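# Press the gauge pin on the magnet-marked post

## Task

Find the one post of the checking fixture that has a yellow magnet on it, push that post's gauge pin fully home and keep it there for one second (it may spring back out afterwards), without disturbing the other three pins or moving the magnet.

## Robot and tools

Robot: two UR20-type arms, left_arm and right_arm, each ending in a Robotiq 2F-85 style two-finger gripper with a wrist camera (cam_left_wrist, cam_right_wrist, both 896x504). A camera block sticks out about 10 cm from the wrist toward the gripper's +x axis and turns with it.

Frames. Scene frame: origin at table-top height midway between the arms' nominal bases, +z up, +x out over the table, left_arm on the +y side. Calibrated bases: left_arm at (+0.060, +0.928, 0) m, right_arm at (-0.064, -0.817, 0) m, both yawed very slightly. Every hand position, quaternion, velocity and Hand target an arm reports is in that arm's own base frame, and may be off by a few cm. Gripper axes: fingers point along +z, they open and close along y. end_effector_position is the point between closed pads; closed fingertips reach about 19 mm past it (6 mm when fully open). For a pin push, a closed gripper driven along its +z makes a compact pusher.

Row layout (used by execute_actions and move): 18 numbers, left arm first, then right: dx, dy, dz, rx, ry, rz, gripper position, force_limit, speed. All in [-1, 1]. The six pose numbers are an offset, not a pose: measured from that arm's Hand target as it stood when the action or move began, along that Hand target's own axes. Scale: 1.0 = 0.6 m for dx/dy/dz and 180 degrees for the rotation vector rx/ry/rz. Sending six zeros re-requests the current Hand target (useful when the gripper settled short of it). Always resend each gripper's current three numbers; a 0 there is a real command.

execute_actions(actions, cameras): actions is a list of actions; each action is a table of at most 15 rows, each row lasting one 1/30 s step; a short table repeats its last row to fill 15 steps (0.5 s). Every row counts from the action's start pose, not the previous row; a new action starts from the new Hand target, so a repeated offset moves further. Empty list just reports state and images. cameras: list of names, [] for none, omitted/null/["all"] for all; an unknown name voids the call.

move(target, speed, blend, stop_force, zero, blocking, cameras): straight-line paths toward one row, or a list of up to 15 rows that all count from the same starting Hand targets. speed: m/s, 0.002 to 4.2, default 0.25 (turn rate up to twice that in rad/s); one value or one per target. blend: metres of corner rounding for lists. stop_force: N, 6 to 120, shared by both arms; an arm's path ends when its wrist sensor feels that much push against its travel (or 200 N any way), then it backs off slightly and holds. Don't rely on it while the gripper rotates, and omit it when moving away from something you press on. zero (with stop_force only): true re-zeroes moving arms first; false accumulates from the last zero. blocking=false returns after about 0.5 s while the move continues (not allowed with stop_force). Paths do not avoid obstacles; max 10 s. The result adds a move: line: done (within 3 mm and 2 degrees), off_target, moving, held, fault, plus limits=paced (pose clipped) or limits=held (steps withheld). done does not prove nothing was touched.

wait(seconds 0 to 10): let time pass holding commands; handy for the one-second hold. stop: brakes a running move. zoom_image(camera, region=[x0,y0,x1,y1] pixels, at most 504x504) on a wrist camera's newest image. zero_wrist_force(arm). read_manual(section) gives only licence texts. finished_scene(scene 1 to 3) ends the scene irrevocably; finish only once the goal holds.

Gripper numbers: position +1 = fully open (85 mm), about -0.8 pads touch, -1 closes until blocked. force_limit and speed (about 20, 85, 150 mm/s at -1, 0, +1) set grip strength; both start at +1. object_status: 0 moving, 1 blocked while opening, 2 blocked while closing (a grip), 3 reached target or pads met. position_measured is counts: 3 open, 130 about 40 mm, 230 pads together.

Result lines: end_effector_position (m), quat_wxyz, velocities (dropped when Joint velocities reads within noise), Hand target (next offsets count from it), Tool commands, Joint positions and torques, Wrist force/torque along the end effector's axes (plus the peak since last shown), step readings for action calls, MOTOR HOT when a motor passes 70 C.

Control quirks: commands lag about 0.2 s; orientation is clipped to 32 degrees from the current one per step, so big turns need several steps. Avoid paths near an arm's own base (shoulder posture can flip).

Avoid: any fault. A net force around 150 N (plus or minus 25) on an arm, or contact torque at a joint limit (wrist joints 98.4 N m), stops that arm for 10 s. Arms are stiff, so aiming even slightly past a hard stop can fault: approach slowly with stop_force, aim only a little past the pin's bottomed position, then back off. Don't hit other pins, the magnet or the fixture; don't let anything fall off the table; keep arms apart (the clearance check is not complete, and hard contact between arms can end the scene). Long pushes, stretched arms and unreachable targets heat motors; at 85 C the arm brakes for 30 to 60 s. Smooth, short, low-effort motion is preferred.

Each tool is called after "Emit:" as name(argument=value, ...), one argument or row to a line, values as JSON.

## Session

Emit:
execute_actions(
  actions=[],
)

Scene clock: 0.00 s.
left_arm: end_effector_position=(+1.6020, +0.5513, +0.3701) position_measured=3 object_status=3 end_effector_quat_wxyz=(-0.049, +0.940, +0.190, +0.279) | right_arm: end_effector_position=(+0.4481, +0.4679, +0.3319) position_measured=3 object_status=3 end_effector_quat_wxyz=(-0.272, +0.502, +0.649, +0.503)
Joint positions: left_arm=[0.193 -0.686 0.985 -2.439 -1.472 -3.319] | right_arm=[4.007 -1.969 -2.772 1.193 2.076 2.519]
Joint velocities: within noise
Joint torques (N m): no reading
Motor temperatures (°C): left_arm=[24 35 26 38 34 34] | right_arm=[28 35 36 37 34 38]
Wrist force (N): no reading
Wrist torque (N m): no reading
Wrist force, peak (N): no reading
Hand target: left_arm +1.6020, +0.5513, +0.3701; -0.049, +0.940, +0.190, +0.279 | right_arm +0.4481, +0.4679, +0.3319; -0.272, +0.502, +0.649, +0.503
Tool commands: left_gripper/position=+1.0 left_gripper/force_limit=+1.0 left_gripper/speed=+1.0 right_gripper/position=+1.0 right_gripper/force_limit=+1.0 right_gripper/speed=+1.0
camera_calibration:
cam_left_wrist: T_world_to_cam=[[0.280319, -0.958405, -0.0536817, 0.116011], [-0.933413, -0.259108, -0.248199, 1.75322], [0.223966, 0.119682, -0.967221, 0.0591923], [0, 0, 0, 1]] pos_world=[1.5907, 0.558373, 0.498626]
cam_right_wrist: T_world_to_cam=[[0.956613, -0.13676, 0.257272, -0.433465], [0.120637, -0.61784, -0.776995, 0.502422], [0.265214, 0.774319, -0.574535, -0.162484], [0, 0, 0, 1]] pos_world=[0.39714, 0.37695, 0.408545]

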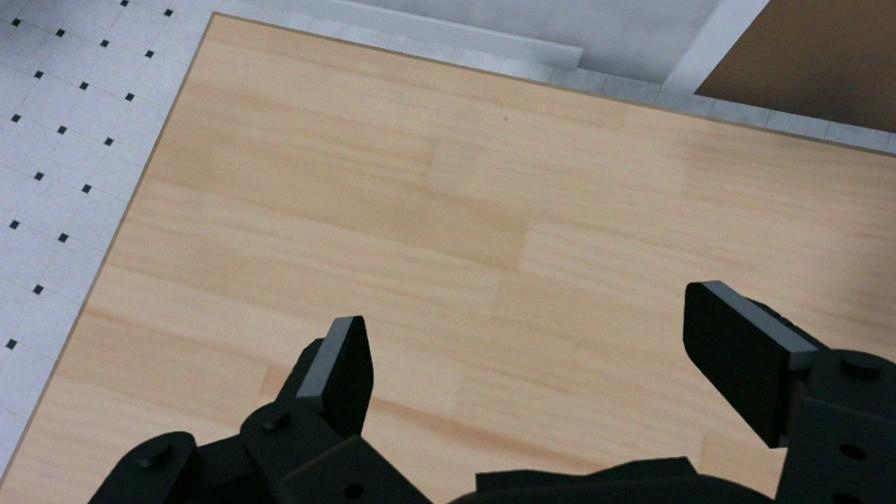

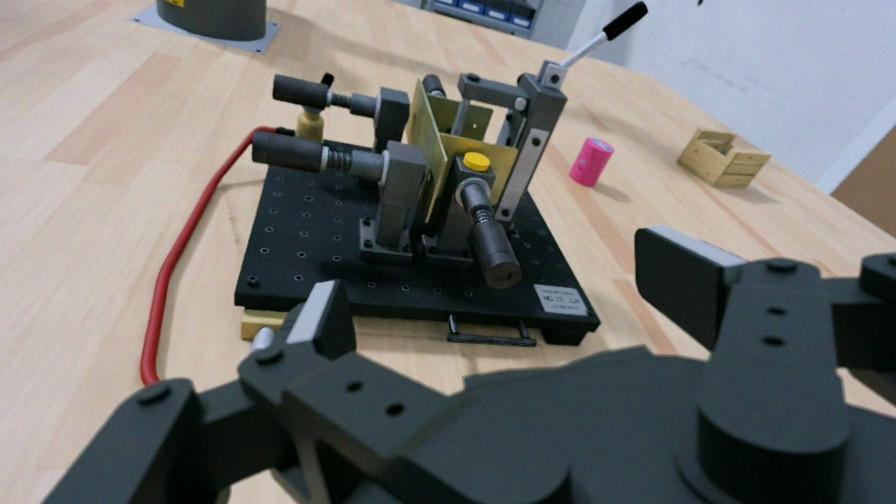

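Emit:
move(
  target=[0,0,0,0,0,0,1,1,1,-0.209,0.0647,0.333,0.0703,-0.0687,0.1027,-1,1,1],
  speed=0.25,
  cameras=["cam_right_wrist"],
)

Emit:
zoom_image(
  camera="cam_right_wrist",
  region=[350, 100, 650, 320],
)

Scene clock: 6.93 s.
left_arm: end_effector_position=(+1.6020, +0.5513, +0.3701) position_measured=3 object_status=3 end_effector_quat_wxyz=(-0.049, +0.940, +0.190, +0.279) | right_arm: end_effector_position=(+0.5579, +0.6049, +0.1698) position_measured=234 object_status=3 end_effector_quat_wxyz=(-0.331, +0.618, +0.637, +0.322)
Joint positions: left_arm=[0.193 -0.686 0.985 -2.439 -1.472 -3.319] | right_arm=[3.98 -2.115 -2.506 0.711 2.171 2.64]
Joint velocities: within noise
Joint torques (N m): left_arm=[1.75 -278.66 -106.77 -11.75 2.1 0.69] | right_arm=[-14.68 106.38 43.63 4.72 8.04 4.97]
Motor temperatures (°C): left_arm=[24 35 26 38 34 34] | right_arm=[28 35 36 37 34 38]
Wrist force (N): left_arm=[0.2 -0.3 -0.3] | right_arm=[-0.7 0.4 0.2]
Wrist torque (N m): left_arm=[-0.04 -0.01 -0.01] | right_arm=[0.19 0.46 -0.44]
Wrist force, peak (N): left_arm=[0.7 -0.5 -0.3] | right_arm=[-1.1 1.6 3.3]
Hand target: left_arm +1.6020, +0.5513, +0.3701; -0.049, +0.940, +0.190, +0.279 | right_arm +0.5580, +0.6050, +0.1698; -0.331, +0.618, +0.637, +0.322
Off the commanded pose: left_arm 0.000 m, 0 deg | right_arm 0.000 m, 0 deg.
move: done
camera_calibration:
cam_right_wrist: T_world_to_cam=[[0.988199, -0.121962, -0.0926671, -0.445181], [-0.153157, -0.778013, -0.609293, 0.669046], [0.00221465, 0.616296, -0.787512, -0.112336], [0, 0, 0, 1]] pos_world=[0.542645, 0.535464, 0.277925]
Images, in order (width x height): cam_right_wrist 896x504.

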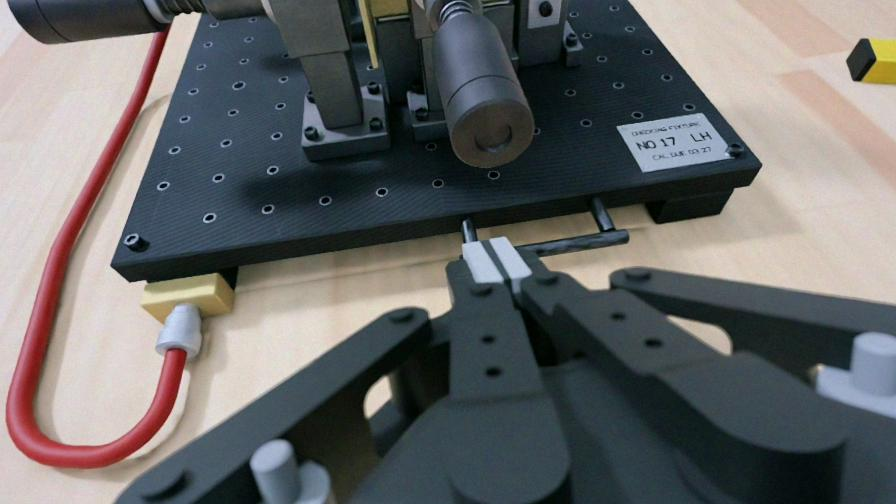

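Scaled by 1.680 from the camera's 896x504 image, which has a finer 1280x720 frame.

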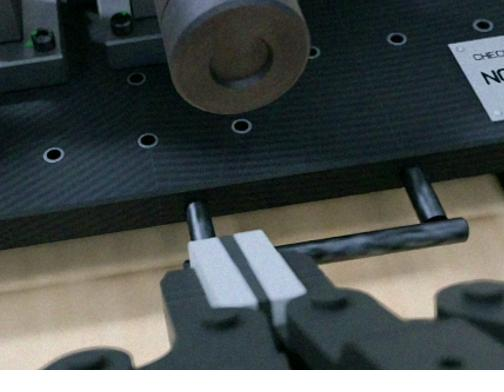

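Emit:
move(
  target=[0,0,0,0,0,0,1,1,1,0.0338,0.02,0.0468,0,0,0,-1,1,1],
  speed=0.1,
  cameras=["cam_right_wrist"],
)

Emit:
zoom_image(
  camera="cam_right_wrist",
  region=[380, 80, 630, 300],
)

Scene clock: 8.87 s.
left_arm: end_effector_position=(+1.6020, +0.5513, +0.3701) position_measured=3 object_status=3 end_effector_quat_wxyz=(-0.049, +0.940, +0.190, +0.279) | right_arm: end_effector_position=(+0.5689, +0.6398, +0.1703) position_measured=234 object_status=3 end_effector_quat_wxyz=(-0.331, +0.618, +0.637, +0.322)
Joint positions: left_arm=[0.193 -0.686 0.985 -2.439 -1.472 -3.319] | right_arm=[4.004 -2.122 -2.465 0.688 2.155 2.66]
Joint velocities: within noise
Joint torques (N m): left_arm=[6.69 -281.44 -108.04 -11.2 2.5 0.24] | right_arm=[22.65 117.63 34.7 4.89 -1.89 5.59]
Motor temperatures (°C): left_arm=[24 35 26 38 34 34] | right_arm=[28 35 36 37 34 38]
Wrist force (N): left_arm=[0.4 0.0 -0.1] | right_arm=[-1.0 0.8 -0.1]
Wrist torque (N m): left_arm=[0.01 -0.05 0.00] | right_arm=[0.27 0.51 -0.42]
Wrist force, peak (N): left_arm=[0.7 -0.2 -0.2] | right_arm=[-1.5 0.0 -1.0]
Hand target: left_arm +1.6020, +0.5513, +0.3701; -0.049, +0.940, +0.190, +0.279 | right_arm +0.5690, +0.6400, +0.1703; -0.331, +0.618, +0.637, +0.322
Off the commanded pose: left_arm 0.000 m, 0 deg | right_arm 0.000 m, 0 deg.
move: done
camera_calibration:
cam_right_wrist: T_world_to_cam=[[0.988185, -0.121991, -0.0927867, -0.45169], [-0.153254, -0.778095, -0.609165, 0.698252], [0.00211599, 0.616187, -0.787597, -0.133335], [0, 0, 0, 1]] pos_world=[0.553645, 0.570364, 0.278426]
Images, in order (width x height): cam_right_wrist 896x504.

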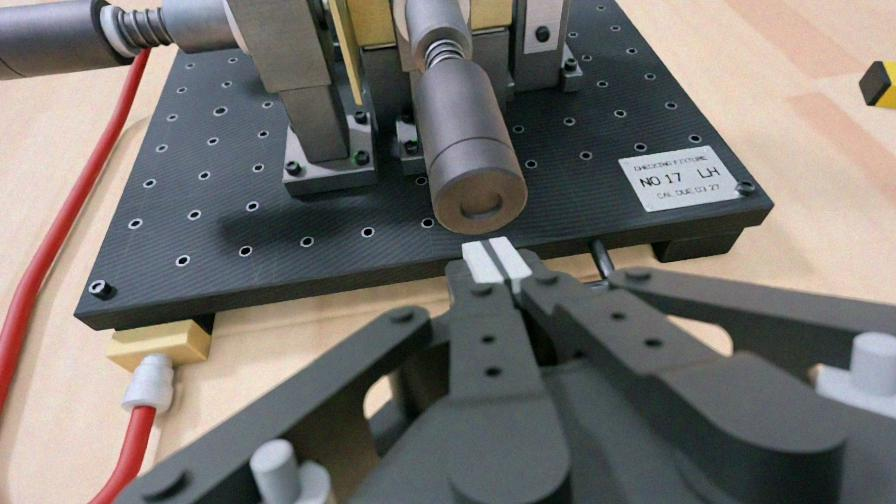

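Scaled by 2.016 from the camera's 896x504 image, which has a finer 1280x720 frame.

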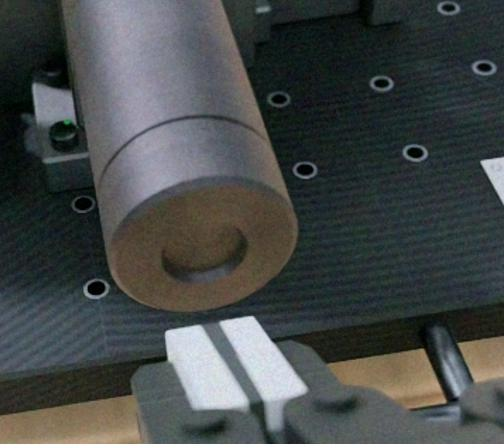

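Emit:
move(
  target=[
    [0,0,0,0,0,0,1,1,1,0.0096,0.003,0.0137,0,0,0,-1,1,1],
    [0,0,0,0,0,0,1,1,1,0.0813,0.004,0.116,0,0,0,-1,1,1],
  ],
  speed=[0.05,0.012],
  stop_force=50,
  cameras=["cam_right_wrist"],
)

Scene clock: 13.10 s.
left_arm: end_effector_position=(+1.6020, +0.5513, +0.3701) position_measured=3 object_status=3 end_effector_quat_wxyz=(-0.049, +0.940, +0.190, +0.279) | right_arm: end_effector_position=(+0.5698, +0.6814, +0.1703) position_measured=234 object_status=3 end_effector_quat_wxyz=(-0.331, +0.618, +0.637, +0.322)
Joint positions: left_arm=[0.193 -0.686 0.985 -2.439 -1.472 -3.319] | right_arm=[4.042 -2.132 -2.428 0.677 2.126 2.691]
Joint velocities: within noise
Joint torques (N m): left_arm=[0.4 -283 -111.83 -11.54 4.05 1.72] | right_arm=[20.26 146.5 44.54 11.8 11.05 -6.99]
Motor temperatures (°C): left_arm=[24 35 26 38 34 34] | right_arm=[28 35 36 37 34 38]
Wrist force (N): left_arm=[0.2 0.1 -0.3] | right_arm=[-21.6 3.0 -58.4]
Wrist torque (N m): left_arm=[0.04 -0.02 -0.01] | right_arm=[0.05 0.71 -0.27]
Wrist force, peak (N): left_arm=[0.7 -0.3 -0.3] | right_arm=[-41.0 0.0 -103.9]
Hand target: left_arm +1.6020, +0.5513, +0.3701; -0.049, +0.940, +0.190, +0.279 | right_arm +0.5698, +0.6813, +0.1703; -0.331, +0.618, +0.637, +0.322 (not the last commanded pose)
Off the commanded pose: left_arm 0.000 m, 0 deg | right_arm 0.044 m, 0 deg.
move: contact (right_arm); path passed 1 of 2 targets
camera_calibration:
cam_right_wrist: T_world_to_cam=[[0.988183, -0.121947, -0.0928599, -0.44751], [-0.153264, -0.778151, -0.60909, 0.730778], [0.00201763, 0.616124, -0.787646, -0.158863], [0, 0, 0, 1]] pos_world=[0.554545, 0.611963, 0.278426]
Images, in order (width x height): cam_right_wrist 896x504.

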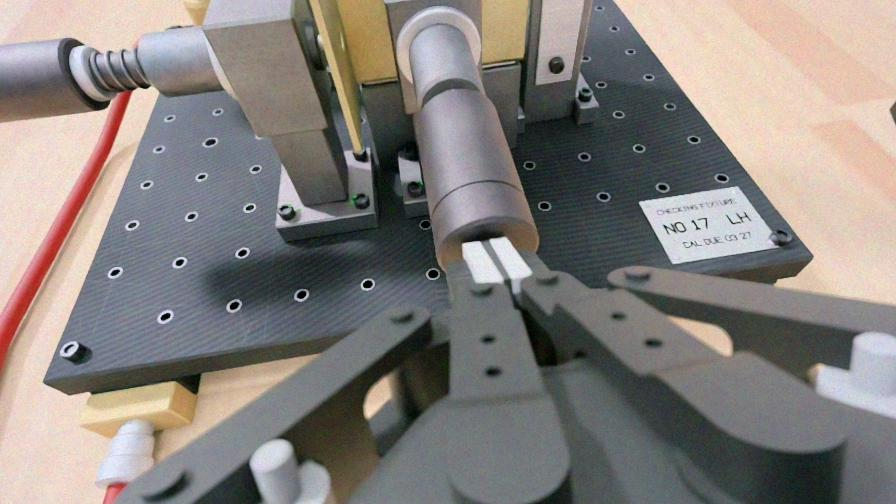

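Emit:
zoom_image(
  camera="cam_right_wrist",
  region=[370, 0, 570, 200],
)

Emit:
move(
  target=[0,0,0,0,0,0,1,1,1,0.0096,0,0.0137,0,0,0,-1,1,1],
  speed=0.005,
  stop_force=75,
  zero=false,
  cameras=[],
)

Emit:
wait(
  seconds=0.7,
  cameras=[],
)

Scaled by 2.520 from the camera's 896x504 image, which has a finer 1280x720 frame.

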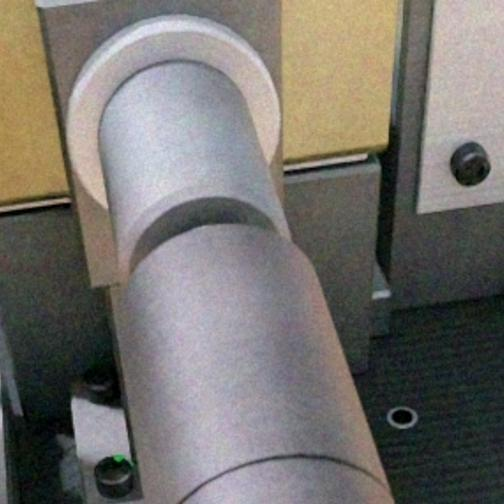

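Scene clock: 14.07 s.
left_arm: end_effector_position=(+1.6020, +0.5513, +0.3701) position_measured=3 object_status=3 end_effector_quat_wxyz=(-0.049, +0.940, +0.190, +0.279) | right_arm: end_effector_position=(+0.5697, +0.6815, +0.1703) position_measured=234 object_status=3 end_effector_quat_wxyz=(-0.331, +0.618, +0.637, +0.322)
Joint positions: left_arm=[0.193 -0.686 0.985 -2.439 -1.472 -3.319] | right_arm=[4.043 -2.132 -2.428 0.677 2.126 2.691]
Joint velocities: within noise
Joint torques (N m): left_arm=[5.52 -283.6 -111.46 -11.17 3.75 1.95] | right_arm=[39.37 137.41 58.71 8.71 12.71 -2.94]
Motor temperatures (°C): left_arm=[24 35 26 38 34 34] | right_arm=[28 35 36 37 34 38]
Wrist force (N): left_arm=[0.2 0.0 -0.2] | right_arm=[-34.2 3.2 -84.4]
Wrist torque (N m): left_arm=[0.02 -0.02 0.00] | right_arm=[-0.02 0.77 -0.25]
Wrist force, peak (N): left_arm=[0.5 -0.5 -0.2] | right_arm=[-35.9 3.9 -87.8]
Hand target: left_arm +1.6020, +0.5513, +0.3701; -0.049, +0.940, +0.190, +0.279 | right_arm +0.5697, +0.6815, +0.1703; -0.331, +0.618, +0.637, +0.322 (not the last commanded pose)
Off the commanded pose: left_arm 0.000 m, 0 deg | right_arm 0.010 m, 0 deg.
move: contact (right_arm)
No camera images: "cameras" was empty.

Scene clock: 14.77 s.
left_arm: end_effector_position=(+1.6020, +0.5513, +0.3701) position_measured=3 object_status=3 end_effector_quat_wxyz=(-0.049, +0.940, +0.190, +0.279) | right_arm: end_effector_position=(+0.5697, +0.6815, +0.1703) position_measured=234 object_status=3 end_effector_quat_wxyz=(-0.331, +0.618, +0.637, +0.322)
Joint positions: left_arm=[0.193 -0.686 0.985 -2.439 -1.472 -3.319] | right_arm=[4.042 -2.132 -2.428 0.677 2.126 2.691]
Joint velocities: within noise
Joint torques (N m): left_arm=[4.22 -287.37 -113.29 -11.05 4.31 2.71] | right_arm=[38.65 144.38 51.95 8.36 13.19 -6.92]
Motor temperatures (°C): left_arm=[24 35 26 38 34 34] | right_arm=[28 35 36 37 34 38]
Wrist force (N): left_arm=[0.4 0.1 -0.2] | right_arm=[-31.4 6.3 -78.2]
Wrist torque (N m): left_arm=[0.03 -0.06 0.00] | right_arm=[0.01 0.76 -0.23]
Wrist force, peak (N): left_arm=[0.5 -0.1 -0.3] | right_arm=[-33.9 4.1 -83.7]
Hand target: left_arm +1.6020, +0.5513, +0.3701; -0.049, +0.940, +0.190, +0.279 | right_arm +0.5697, +0.6815, +0.1703; -0.331, +0.618, +0.637, +0.322 (not the last commanded pose)
Tool commands: left_gripper/position=+1.0 left_gripper/force_limit=+1.0 left_gripper/speed=+1.0 right_gripper/position=-1.0 right_gripper/force_limit=+1.0 right_gripper/speed=+1.0
Off the commanded pose: left_arm 0.000 m, 0 deg | right_arm 0.010 m, 0 deg.
wait: 0.70 s; at rest by 0.17 s
No camera images: "cameras" was empty.

Emit:
move(
  target=[0,0,0,0,0,0,1,1,1,-0.067,0,-0.096,0,0,0,-1,1,1],
  speed=0.1,
  cameras=["cam_right_wrist"],
)

Scene clock: 16.10 s.
left_arm: end_effector_position=(+1.6020, +0.5513, +0.3701) position_measured=3 object_status=3 end_effector_quat_wxyz=(-0.049, +0.940, +0.190, +0.279) | right_arm: end_effector_position=(+0.5718, +0.6114, +0.1704) position_measured=234 object_status=3 end_effector_quat_wxyz=(-0.331, +0.618, +0.637, +0.322)
Joint positions: left_arm=[0.193 -0.686 0.985 -2.439 -1.472 -3.319] | right_arm=[3.971 -2.115 -2.485 0.686 2.178 2.632]
Joint velocities: within noise
Joint torques (N m): left_arm=[7.05 -286.99 -114.56 -10.83 5.21 2.19] | right_arm=[-24.77 155.96 4.54 5.07 6.4 -6.54]
Motor temperatures (°C): left_arm=[24 35 26 38 34 34] | right_arm=[28 35 36 37 34 38]
Wrist force (N): left_arm=[0.4 -0.1 -0.2] | right_arm=[0.2 0.5 0.8]
Wrist torque (N m): left_arm=[-0.01 -0.05 0.00] | right_arm=[0.20 0.28 -0.47]
Wrist force, peak (N): left_arm=[0.6 -0.1 0.1] | right_arm=[-31.0 6.3 -78.0]
Hand target: left_arm +1.6020, +0.5513, +0.3701; -0.049, +0.940, +0.190, +0.279 | right_arm +0.5718, +0.6113, +0.1704; -0.331, +0.618, +0.637, +0.322
Off the commanded pose: left_arm 0.000 m, 0 deg | right_arm 0.000 m, 0 deg.
move: done
camera_calibration:
cam_right_wrist: T_world_to_cam=[[0.988214, -0.121825, -0.0926869, -0.458136], [-0.153061, -0.778036, -0.609288, 0.676617], [0.00211287, 0.616294, -0.787513, -0.115764], [0, 0, 0, 1]] pos_world=[0.556545, 0.541964, 0.278625]
Images, in order (width x height): cam_right_wrist 896x504.

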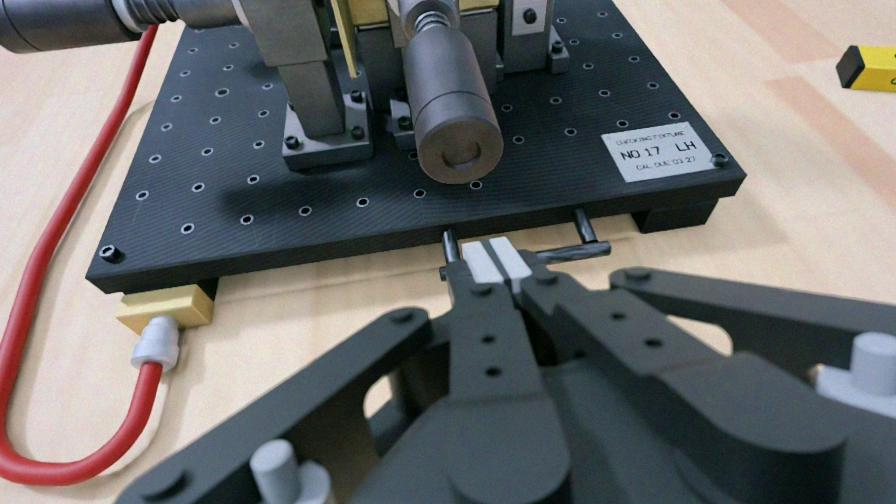

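Emit:
finished_scene(
  scene=2,
)

The scene is finished: the task was done.


## Next scene

The same job, from a new start.

Emit:
execute_actions(
  actions=[],
)

Scene clock: 0.00 s.
left_arm: end_effector_position=(+0.3071, -0.4220, +0.1602) position_measured=3 object_status=3 end_effector_quat_wxyz=(+0.066, +0.956, -0.074, +0.275) | right_arm: end_effector_position=(+0.4900, -0.3027, +0.2369) position_measured=3 object_status=3 end_effector_quat_wxyz=(+0.548, -0.467, -0.511, -0.471)
Joint positions: left_arm=[-1.763 -1.739 2.857 -2.766 -1.003 1.555] | right_arm=[2.511 -2.074 -2.06 -2.212 2.389 -0.015]
Joint velocities: within noise
Joint torques (N m): no reading
Motor temperatures (°C): left_arm=[24 35 26 38 34 33] | right_arm=[28 35 35 36 33 38]
Wrist force (N): no reading
Wrist torque (N m): no reading
Wrist force, peak (N): no reading
Hand target: left_arm +0.3071, -0.4220, +0.1602; +0.066, +0.956, -0.074, +0.275 | right_arm +0.4900, -0.3027, +0.2369; +0.548, -0.467, -0.511, -0.471
Tool commands: left_gripper/position=+1.0 left_gripper/force_limit=+1.0 left_gripper/speed=+1.0 right_gripper/position=+1.0 right_gripper/force_limit=+1.0 right_gripper/speed=+1.0
camera_calibration:
cam_left_wrist: T_world_to_cam=[[-0.285835, -0.958093, 0.0188626, -0.30276], [-0.929607, 0.27245, -0.248197, 0.463413], [0.232657, -0.0884782, -0.968526, 0.172428], [0, 0, 0, 1]] pos_world=[0.304136, -0.401073, 0.28773]
cam_right_wrist: T_world_to_cam=[[0.978979, 0.0562001, -0.196068, -0.399553], [-0.174505, -0.266853, -0.947807, 0.238768], [-0.105588, 0.962097, -0.251436, 0.530477], [0, 0, 0, 1]] pos_world=[0.488832, -0.424199, 0.281347]

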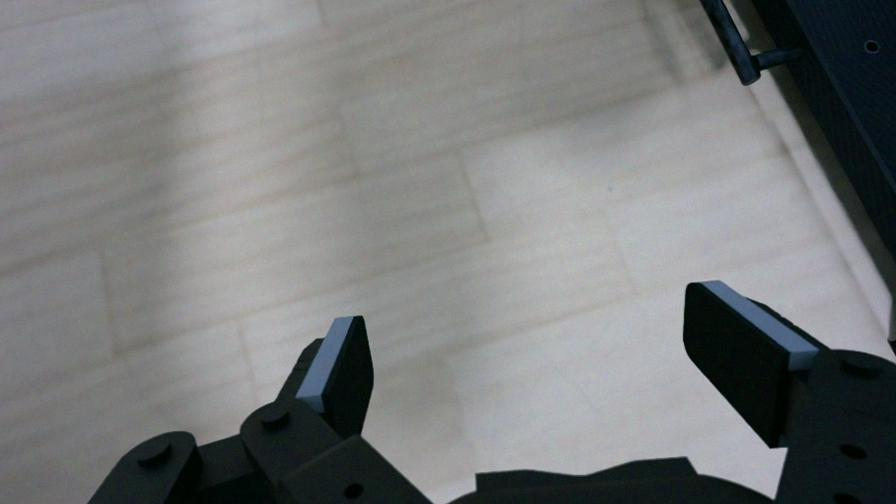

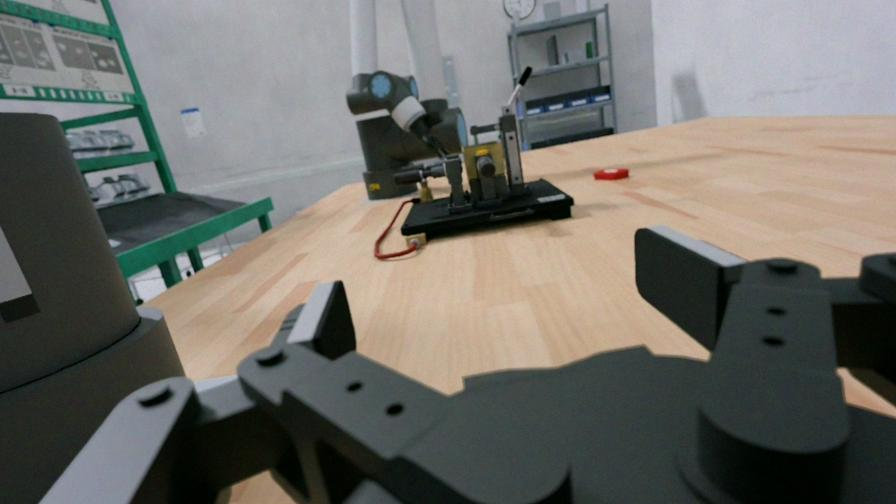

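Emit:
zoom_image(
  camera="cam_right_wrist",
  region=[360, 50, 600, 260],
)

Scaled by 2.100 from the camera's 896x504 image, which has a finer 1280x720 frame.

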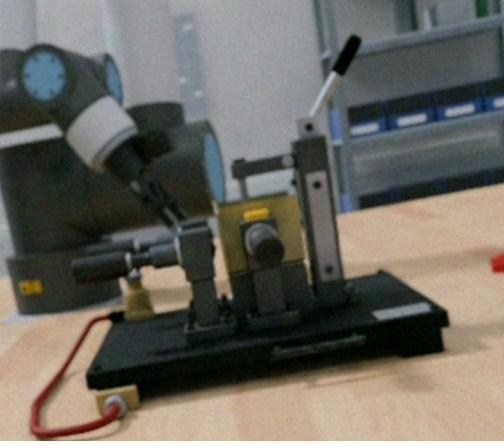

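Emit:
move(
  target=[0,0,0,0,0,0,1,1,1,-0.0345,0.143,0.906,-0.061,-0.0133,-0.0095,-1,1,1],
  speed=0.35,
  cameras=["cam_right_wrist"],
)

Emit:
zoom_image(
  camera="cam_right_wrist",
  region=[330, 50, 650, 290],
)

Scene clock: 3.53 s.
left_arm: end_effector_position=(+0.3071, -0.4220, +0.1602) position_measured=3 object_status=3 end_effector_quat_wxyz=(+0.066, +0.956, -0.074, +0.275) | right_arm: end_effector_position=(+0.5090, +0.2477, +0.2369) position_measured=234 object_status=3 end_effector_quat_wxyz=(+0.483, -0.519, -0.482, -0.516)
Joint positions: left_arm=[-1.763 -1.739 2.857 -2.766 -1.003 1.555] | right_arm=[3.382 -1.793 -2.552 -1.947 3.452 -0.004]
Joint velocities: within noise
Joint torques (N m): left_arm=[6.18 -10.67 -57.7 -8.73 3.93 -0.78] | right_arm=[21.11 57.63 24.28 7.47 5.04 4.8]
Motor temperatures (°C): left_arm=[24 35 26 38 34 33] | right_arm=[28 35 35 36 33 38]
Wrist force (N): left_arm=[0.1 -0.2 -0.2] | right_arm=[0.0 0.1 0.7]
Wrist torque (N m): left_arm=[-0.03 -0.01 0.00] | right_arm=[0.06 -0.05 -0.01]
Wrist force, peak (N): left_arm=[-0.1 -0.5 -0.3] | right_arm=[0.9 0.3 5.0]
Hand target: left_arm +0.3071, -0.4220, +0.1602; +0.066, +0.956, -0.074, +0.275 | right_arm +0.5090, +0.2477, +0.2368; +0.483, -0.519, -0.482, -0.516
Off the commanded pose: left_arm 0.000 m, 0 deg | right_arm 0.000 m, 0 deg.
move: done
camera_calibration:
cam_right_wrist: T_world_to_cam=[[0.97594, -0.139665, -0.167436, -0.405823], [-0.200512, -0.273224, -0.940821, 0.402049], [0.0856518, 0.951757, -0.294655, -0.0814839], [0, 0, 0, 1]] pos_world=[0.483654, 0.130723, 0.286297]
Images, in order (width x height): cam_right_wrist 896x504.

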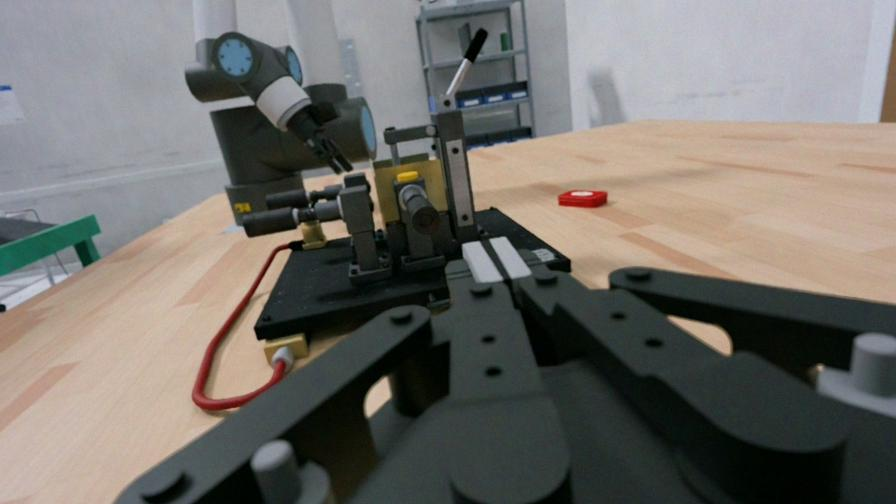

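Scaled by 1.575 from the camera's 896x504 image, which has a finer 1280x720 frame.

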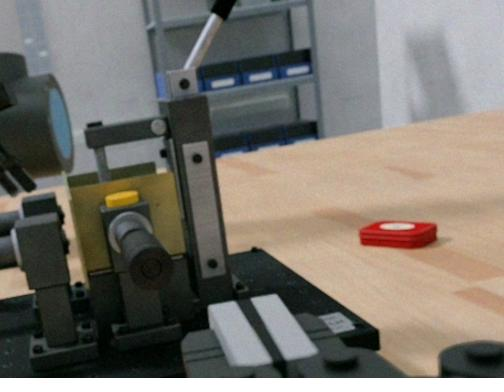

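Emit:
move(
  target=[0,0,0,0,0,0,1,1,1,-0.115,-0.0307,0.569,0.027,0,0,-1,1,1],
  speed=0.25,
  cameras=["cam_right_wrist"],
)

Emit:
zoom_image(
  camera="cam_right_wrist",
  region=[380, 80, 630, 300],
)

Scene clock: 6.00 s.
left_arm: end_effector_position=(+0.3071, -0.4220, +0.1602) position_measured=3 object_status=3 end_effector_quat_wxyz=(+0.066, +0.956, -0.074, +0.275) | right_arm: end_effector_position=(+0.5142, +0.5892, +0.1671) position_measured=234 object_status=3 end_effector_quat_wxyz=(+0.504, -0.498, -0.503, -0.495)
Joint positions: left_arm=[-1.763 -1.739 2.857 -2.766 -1.003 1.555] | right_arm=[3.95 -1.978 -2.456 -1.852 3.935 0.002]
Joint velocities: within noise
Joint torques (N m): left_arm=[9.4 -11.44 -60.27 -8.31 3.67 -1.01] | right_arm=[29.69 85.85 47.24 0.07 5.33 5.36]
Motor temperatures (°C): left_arm=[24 35 26 38 34 33] | right_arm=[28 35 35 36 33 38]
Wrist force (N): left_arm=[0.0 0.0 -0.3] | right_arm=[1.0 -0.7 0.1]
Wrist torque (N m): left_arm=[0.01 0.01 0.00] | right_arm=[-0.06 -0.29 -0.16]
Wrist force, peak (N): left_arm=[0.4 0.1 -0.4] | right_arm=[0.8 -0.6 3.0]
Hand target: left_arm +0.3071, -0.4220, +0.1602; +0.066, +0.956, -0.074, +0.275 | right_arm +0.5142, +0.5894, +0.1671; +0.504, -0.498, -0.503, -0.495
Off the commanded pose: left_arm 0.000 m, 0 deg | right_arm 0.000 m, 0 deg.
move: done
camera_calibration:
cam_right_wrist: T_world_to_cam=[[0.984219, -0.0564215, -0.167719, -0.428134], [-0.176894, -0.288718, -0.940931, 0.427807], [0.00466513, 0.95575, -0.294142, -0.38836], [0, 0, 0, 1]] pos_world=[0.498866, 0.470535, 0.216498]
Images, in order (width x height): cam_right_wrist 896x504.

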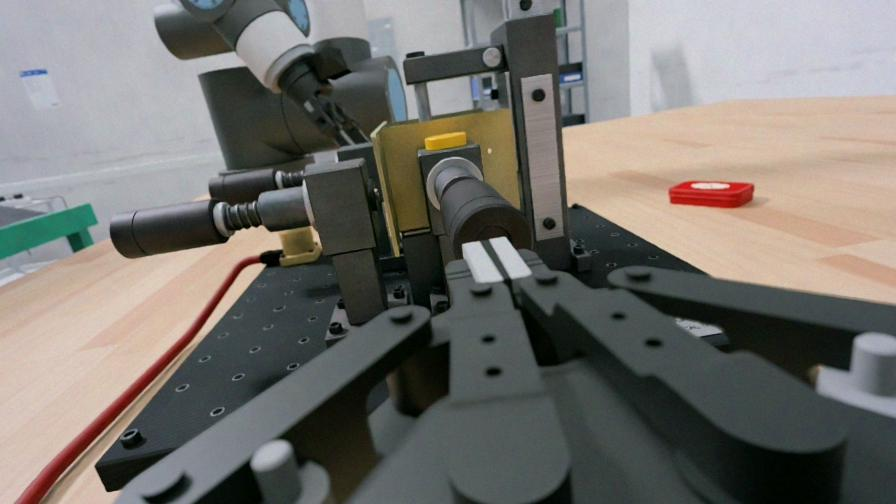

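Scaled by 2.016 from the camera's 896x504 image, which has a finer 1280x720 frame.

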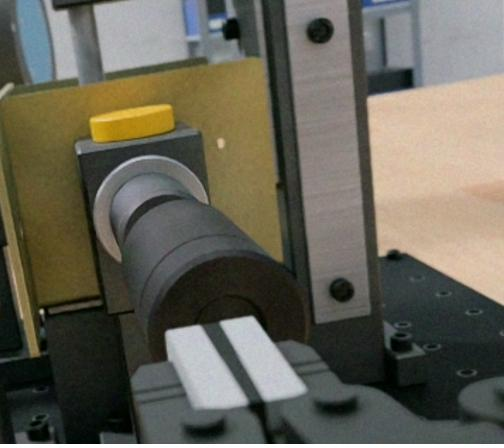

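Emit:
move(
  target=[
    [0,0,0,0,0,0,1,1,1,-0.005,0.0123,0.045,0,0,0,-1,1,1],
    [0,0,0,0,0,0,1,1,1,-0.005,0.0138,0.167,0,0,0,-1,1,1],
  ],
  speed=[0.08,0.012],
  stop_force=50,
  cameras=["cam_right_wrist"],
)

Emit:
zoom_image(
  camera="cam_right_wrist",
  region=[380, 80, 630, 300],
)

Emit:
move(
  target=[0,0,0,0,0,0,1,1,1,0,0,0.016,0,0,0,-1,1,1],
  speed=0.005,
  stop_force=75,
  zero=false,
  cameras=[],
)

Scene clock: 10.93 s.
left_arm: end_effector_position=(+0.3071, -0.4220, +0.1602) position_measured=3 object_status=3 end_effector_quat_wxyz=(+0.066, +0.956, -0.074, +0.275) | right_arm: end_effector_position=(+0.5211, +0.6505, +0.1639) position_measured=234 object_status=3 end_effector_quat_wxyz=(+0.504, -0.498, -0.503, -0.495)
Joint positions: left_arm=[-1.763 -1.739 2.857 -2.766 -1.003 1.555] | right_arm=[4.014 -2.003 -2.405 -1.878 3.999 0.003]
Joint velocities: within noise
Joint torques (N m): left_arm=[8.59 -8.74 -62.81 -6.17 4.82 -0.45] | right_arm=[6.29 136.29 53.18 13.04 -2.87 5.04]
Motor temperatures (°C): left_arm=[24 35 26 38 34 33] | right_arm=[28 35 35 36 33 38]
Wrist force (N): left_arm=[0.1 0.1 0.0] | right_arm=[6.7 -4.7 -47.1]
Wrist torque (N m): left_arm=[0.03 -0.02 0.00] | right_arm=[-0.08 0.27 -0.02]
Wrist force, peak (N): left_arm=[-0.2 -0.1 -0.4] | right_arm=[33.7 -3.6 -117.3]
Hand target: left_arm +0.3071, -0.4220, +0.1602; +0.066, +0.956, -0.074, +0.275 | right_arm +0.5211, +0.6505, +0.1639; +0.504, -0.498, -0.503, -0.495 (not the last commanded pose)
Off the commanded pose: left_arm 0.000 m, 0 deg | right_arm 0.039 m, 0 deg.
move: contact (right_arm); path passed 1 of 2 targets
camera_calibration:
cam_right_wrist: T_world_to_cam=[[0.984202, -0.056465, -0.167802, -0.432052], [-0.176986, -0.2888, -0.940888, 0.443814], [0.00466609, 0.955723, -0.294231, -0.447888], [0, 0, 0, 1]] pos_world=[0.505866, 0.531835, 0.213298]
Images, in order (width x height): cam_right_wrist 896x504.

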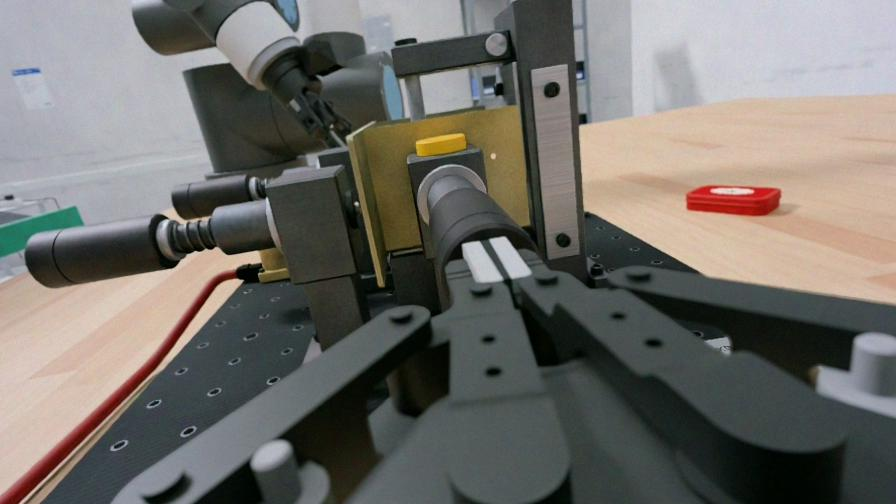

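Scaled by 2.016 from the camera's 896x504 image, which has a finer 1280x720 frame.

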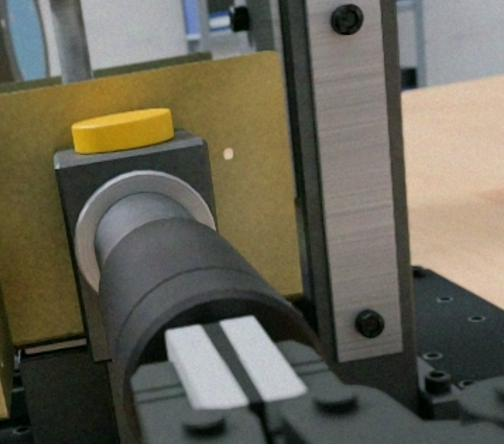

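Scene clock: 11.73 s.
left_arm: end_effector_position=(+0.3071, -0.4220, +0.1602) position_measured=3 object_status=3 end_effector_quat_wxyz=(+0.066, +0.956, -0.074, +0.275) | right_arm: end_effector_position=(+0.5211, +0.6506, +0.1639) position_measured=234 object_status=3 end_effector_quat_wxyz=(+0.504, -0.498, -0.503, -0.495)
Joint positions: left_arm=[-1.763 -1.739 2.857 -2.766 -1.003 1.555] | right_arm=[4.014 -2.003 -2.405 -1.878 3.999 0.003]
Joint velocities: within noise
Joint torques (N m): left_arm=[7.31 -7.72 -64.02 -6.93 4.31 -1.04] | right_arm=[22.62 128.69 71.22 12.04 -3.56 5]
Motor temperatures (°C): left_arm=[24 35 26 38 34 33] | right_arm=[28 35 35 36 33 38]
Wrist force (N): left_arm=[-0.1 -0.1 0.0] | right_arm=[14.8 -2.3 -81.5]
Wrist torque (N m): left_arm=[-0.02 0.01 0.00] | right_arm=[-0.06 0.44 0.01]
Wrist force, peak (N): left_arm=[0.5 0.1 -0.3] | right_arm=[15.6 -1.7 -92.7]
Hand target: left_arm +0.3071, -0.4220, +0.1602; +0.066, +0.956, -0.074, +0.275 | right_arm +0.5211, +0.6506, +0.1639; +0.504, -0.498, -0.503, -0.495 (not the last commanded pose)
Off the commanded pose: left_arm 0.000 m, 0 deg | right_arm 0.009 m, 0 deg.
move: contact (right_arm)
No camera images: "cameras" was empty.

Emit:
wait(
  seconds=0.8,
  cameras=[],
)

Emit:
move(
  target=[0,0,0,0,0,0,1,1,1,0,0,-0.117,0,0,0,-1,1,1],
  speed=0.1,
  cameras=["cam_right_wrist"],
)

Scene clock: 12.73 s.
left_arm: end_effector_position=(+0.3071, -0.4220, +0.1602) position_measured=3 object_status=3 end_effector_quat_wxyz=(+0.066, +0.956, -0.074, +0.275) | right_arm: end_effector_position=(+0.5211, +0.6506, +0.1639) position_measured=234 object_status=3 end_effector_quat_wxyz=(+0.504, -0.498, -0.503, -0.495)
Joint positions: left_arm=[-1.763 -1.739 2.857 -2.766 -1.003 1.555] | right_arm=[4.014 -2.003 -2.405 -1.878 3.999 0.003]
Joint velocities: within noise
Joint torques (N m): left_arm=[15.4 -8.9 -63.79 -7.35 3.91 -0.61] | right_arm=[23.02 130.17 68.5 14.29 -3.63 5.02]
Motor temperatures (°C): left_arm=[24 35 26 38 34 33] | right_arm=[28 35 35 36 33 38]
Wrist force (N): left_arm=[0.1 -0.1 -0.1] | right_arm=[14.5 -1.8 -77.7]
Wrist torque (N m): left_arm=[-0.01 -0.02 0.00] | right_arm=[-0.09 0.41 0.00]
Wrist force, peak (N): left_arm=[0.2 -0.1 -0.5] | right_arm=[15.6 -2.1 -81.5]
Hand target: left_arm +0.3071, -0.4220, +0.1602; +0.066, +0.956, -0.074, +0.275 | right_arm +0.5211, +0.6506, +0.1639; +0.504, -0.498, -0.503, -0.495 (not the last commanded pose)
Tool commands: left_gripper/position=+1.0 left_gripper/force_limit=+1.0 left_gripper/speed=+1.0 right_gripper/position=-1.0 right_gripper/force_limit=+1.0 right_gripper/speed=+1.0
Off the commanded pose: left_arm 0.000 m, 0 deg | right_arm 0.009 m, 0 deg.
wait: 0.80 s; at rest from the start
No camera images: "cameras" was empty.

Scene clock: 13.90 s.
left_arm: end_effector_position=(+0.3071, -0.4220, +0.1602) position_measured=3 object_status=3 end_effector_quat_wxyz=(+0.066, +0.956, -0.074, +0.275) | right_arm: end_effector_position=(+0.5221, +0.5806, +0.1640) position_measured=234 object_status=3 end_effector_quat_wxyz=(+0.504, -0.498, -0.503, -0.495)
Joint positions: left_arm=[-1.763 -1.739 2.857 -2.766 -1.003 1.555] | right_arm=[3.928 -1.985 -2.452 -1.849 3.914 0.002]
Joint velocities: within noise
Joint torques (N m): left_arm=[13.5 -4.77 -65.54 -7.93 3.93 -0.62] | right_arm=[-16.74 129.19 13.57 9.99 -4.58 -4.87]
Motor temperatures (°C): left_arm=[24 35 26 38 34 33] | right_arm=[28 35 35 36 33 38]
Wrist force (N): left_arm=[-0.2 -0.1 -0.3] | right_arm=[0.6 -1.3 -0.2]
Wrist torque (N m): left_arm=[-0.01 0.04 0.00] | right_arm=[-0.14 -0.20 -0.16]
Wrist force, peak (N): left_arm=[-0.5 -0.1 -0.2] | right_arm=[14.1 -1.8 -76.0]
Hand target: left_arm +0.3071, -0.4220, +0.1602; +0.066, +0.956, -0.074, +0.275 | right_arm +0.5221, +0.5804, +0.1640; +0.504, -0.498, -0.503, -0.495
Off the commanded pose: left_arm 0.000 m, 0 deg | right_arm 0.000 m, 0 deg.
move: done
camera_calibration:
cam_right_wrist: T_world_to_cam=[[0.98422, -0.0564351, -0.167709, -0.436911], [-0.176889, -0.288808, -0.940904, 0.423838], [0.00466422, 0.955722, -0.294233, -0.381056], [0, 0, 0, 1]] pos_world=[0.506766, 0.461935, 0.213398]
Images, in order (width x height): cam_right_wrist 896x504.

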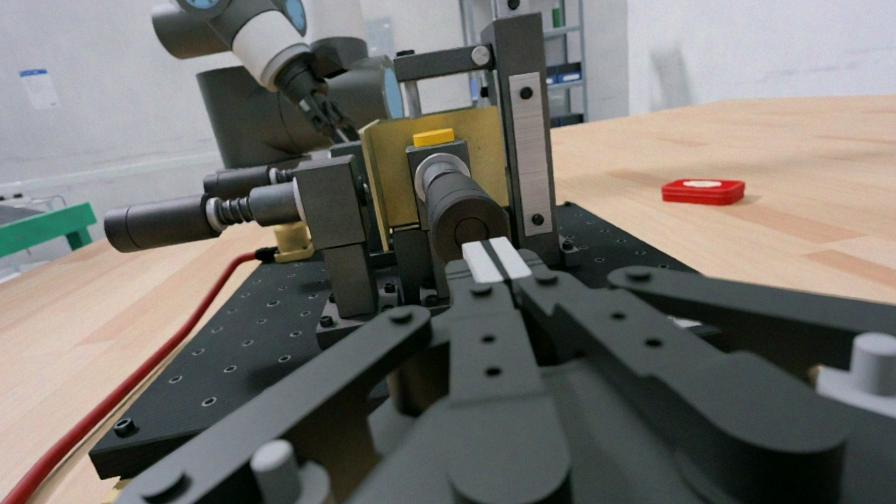

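Emit:
finished_scene(
  scene=3,
)

The scene is finished: the task was done.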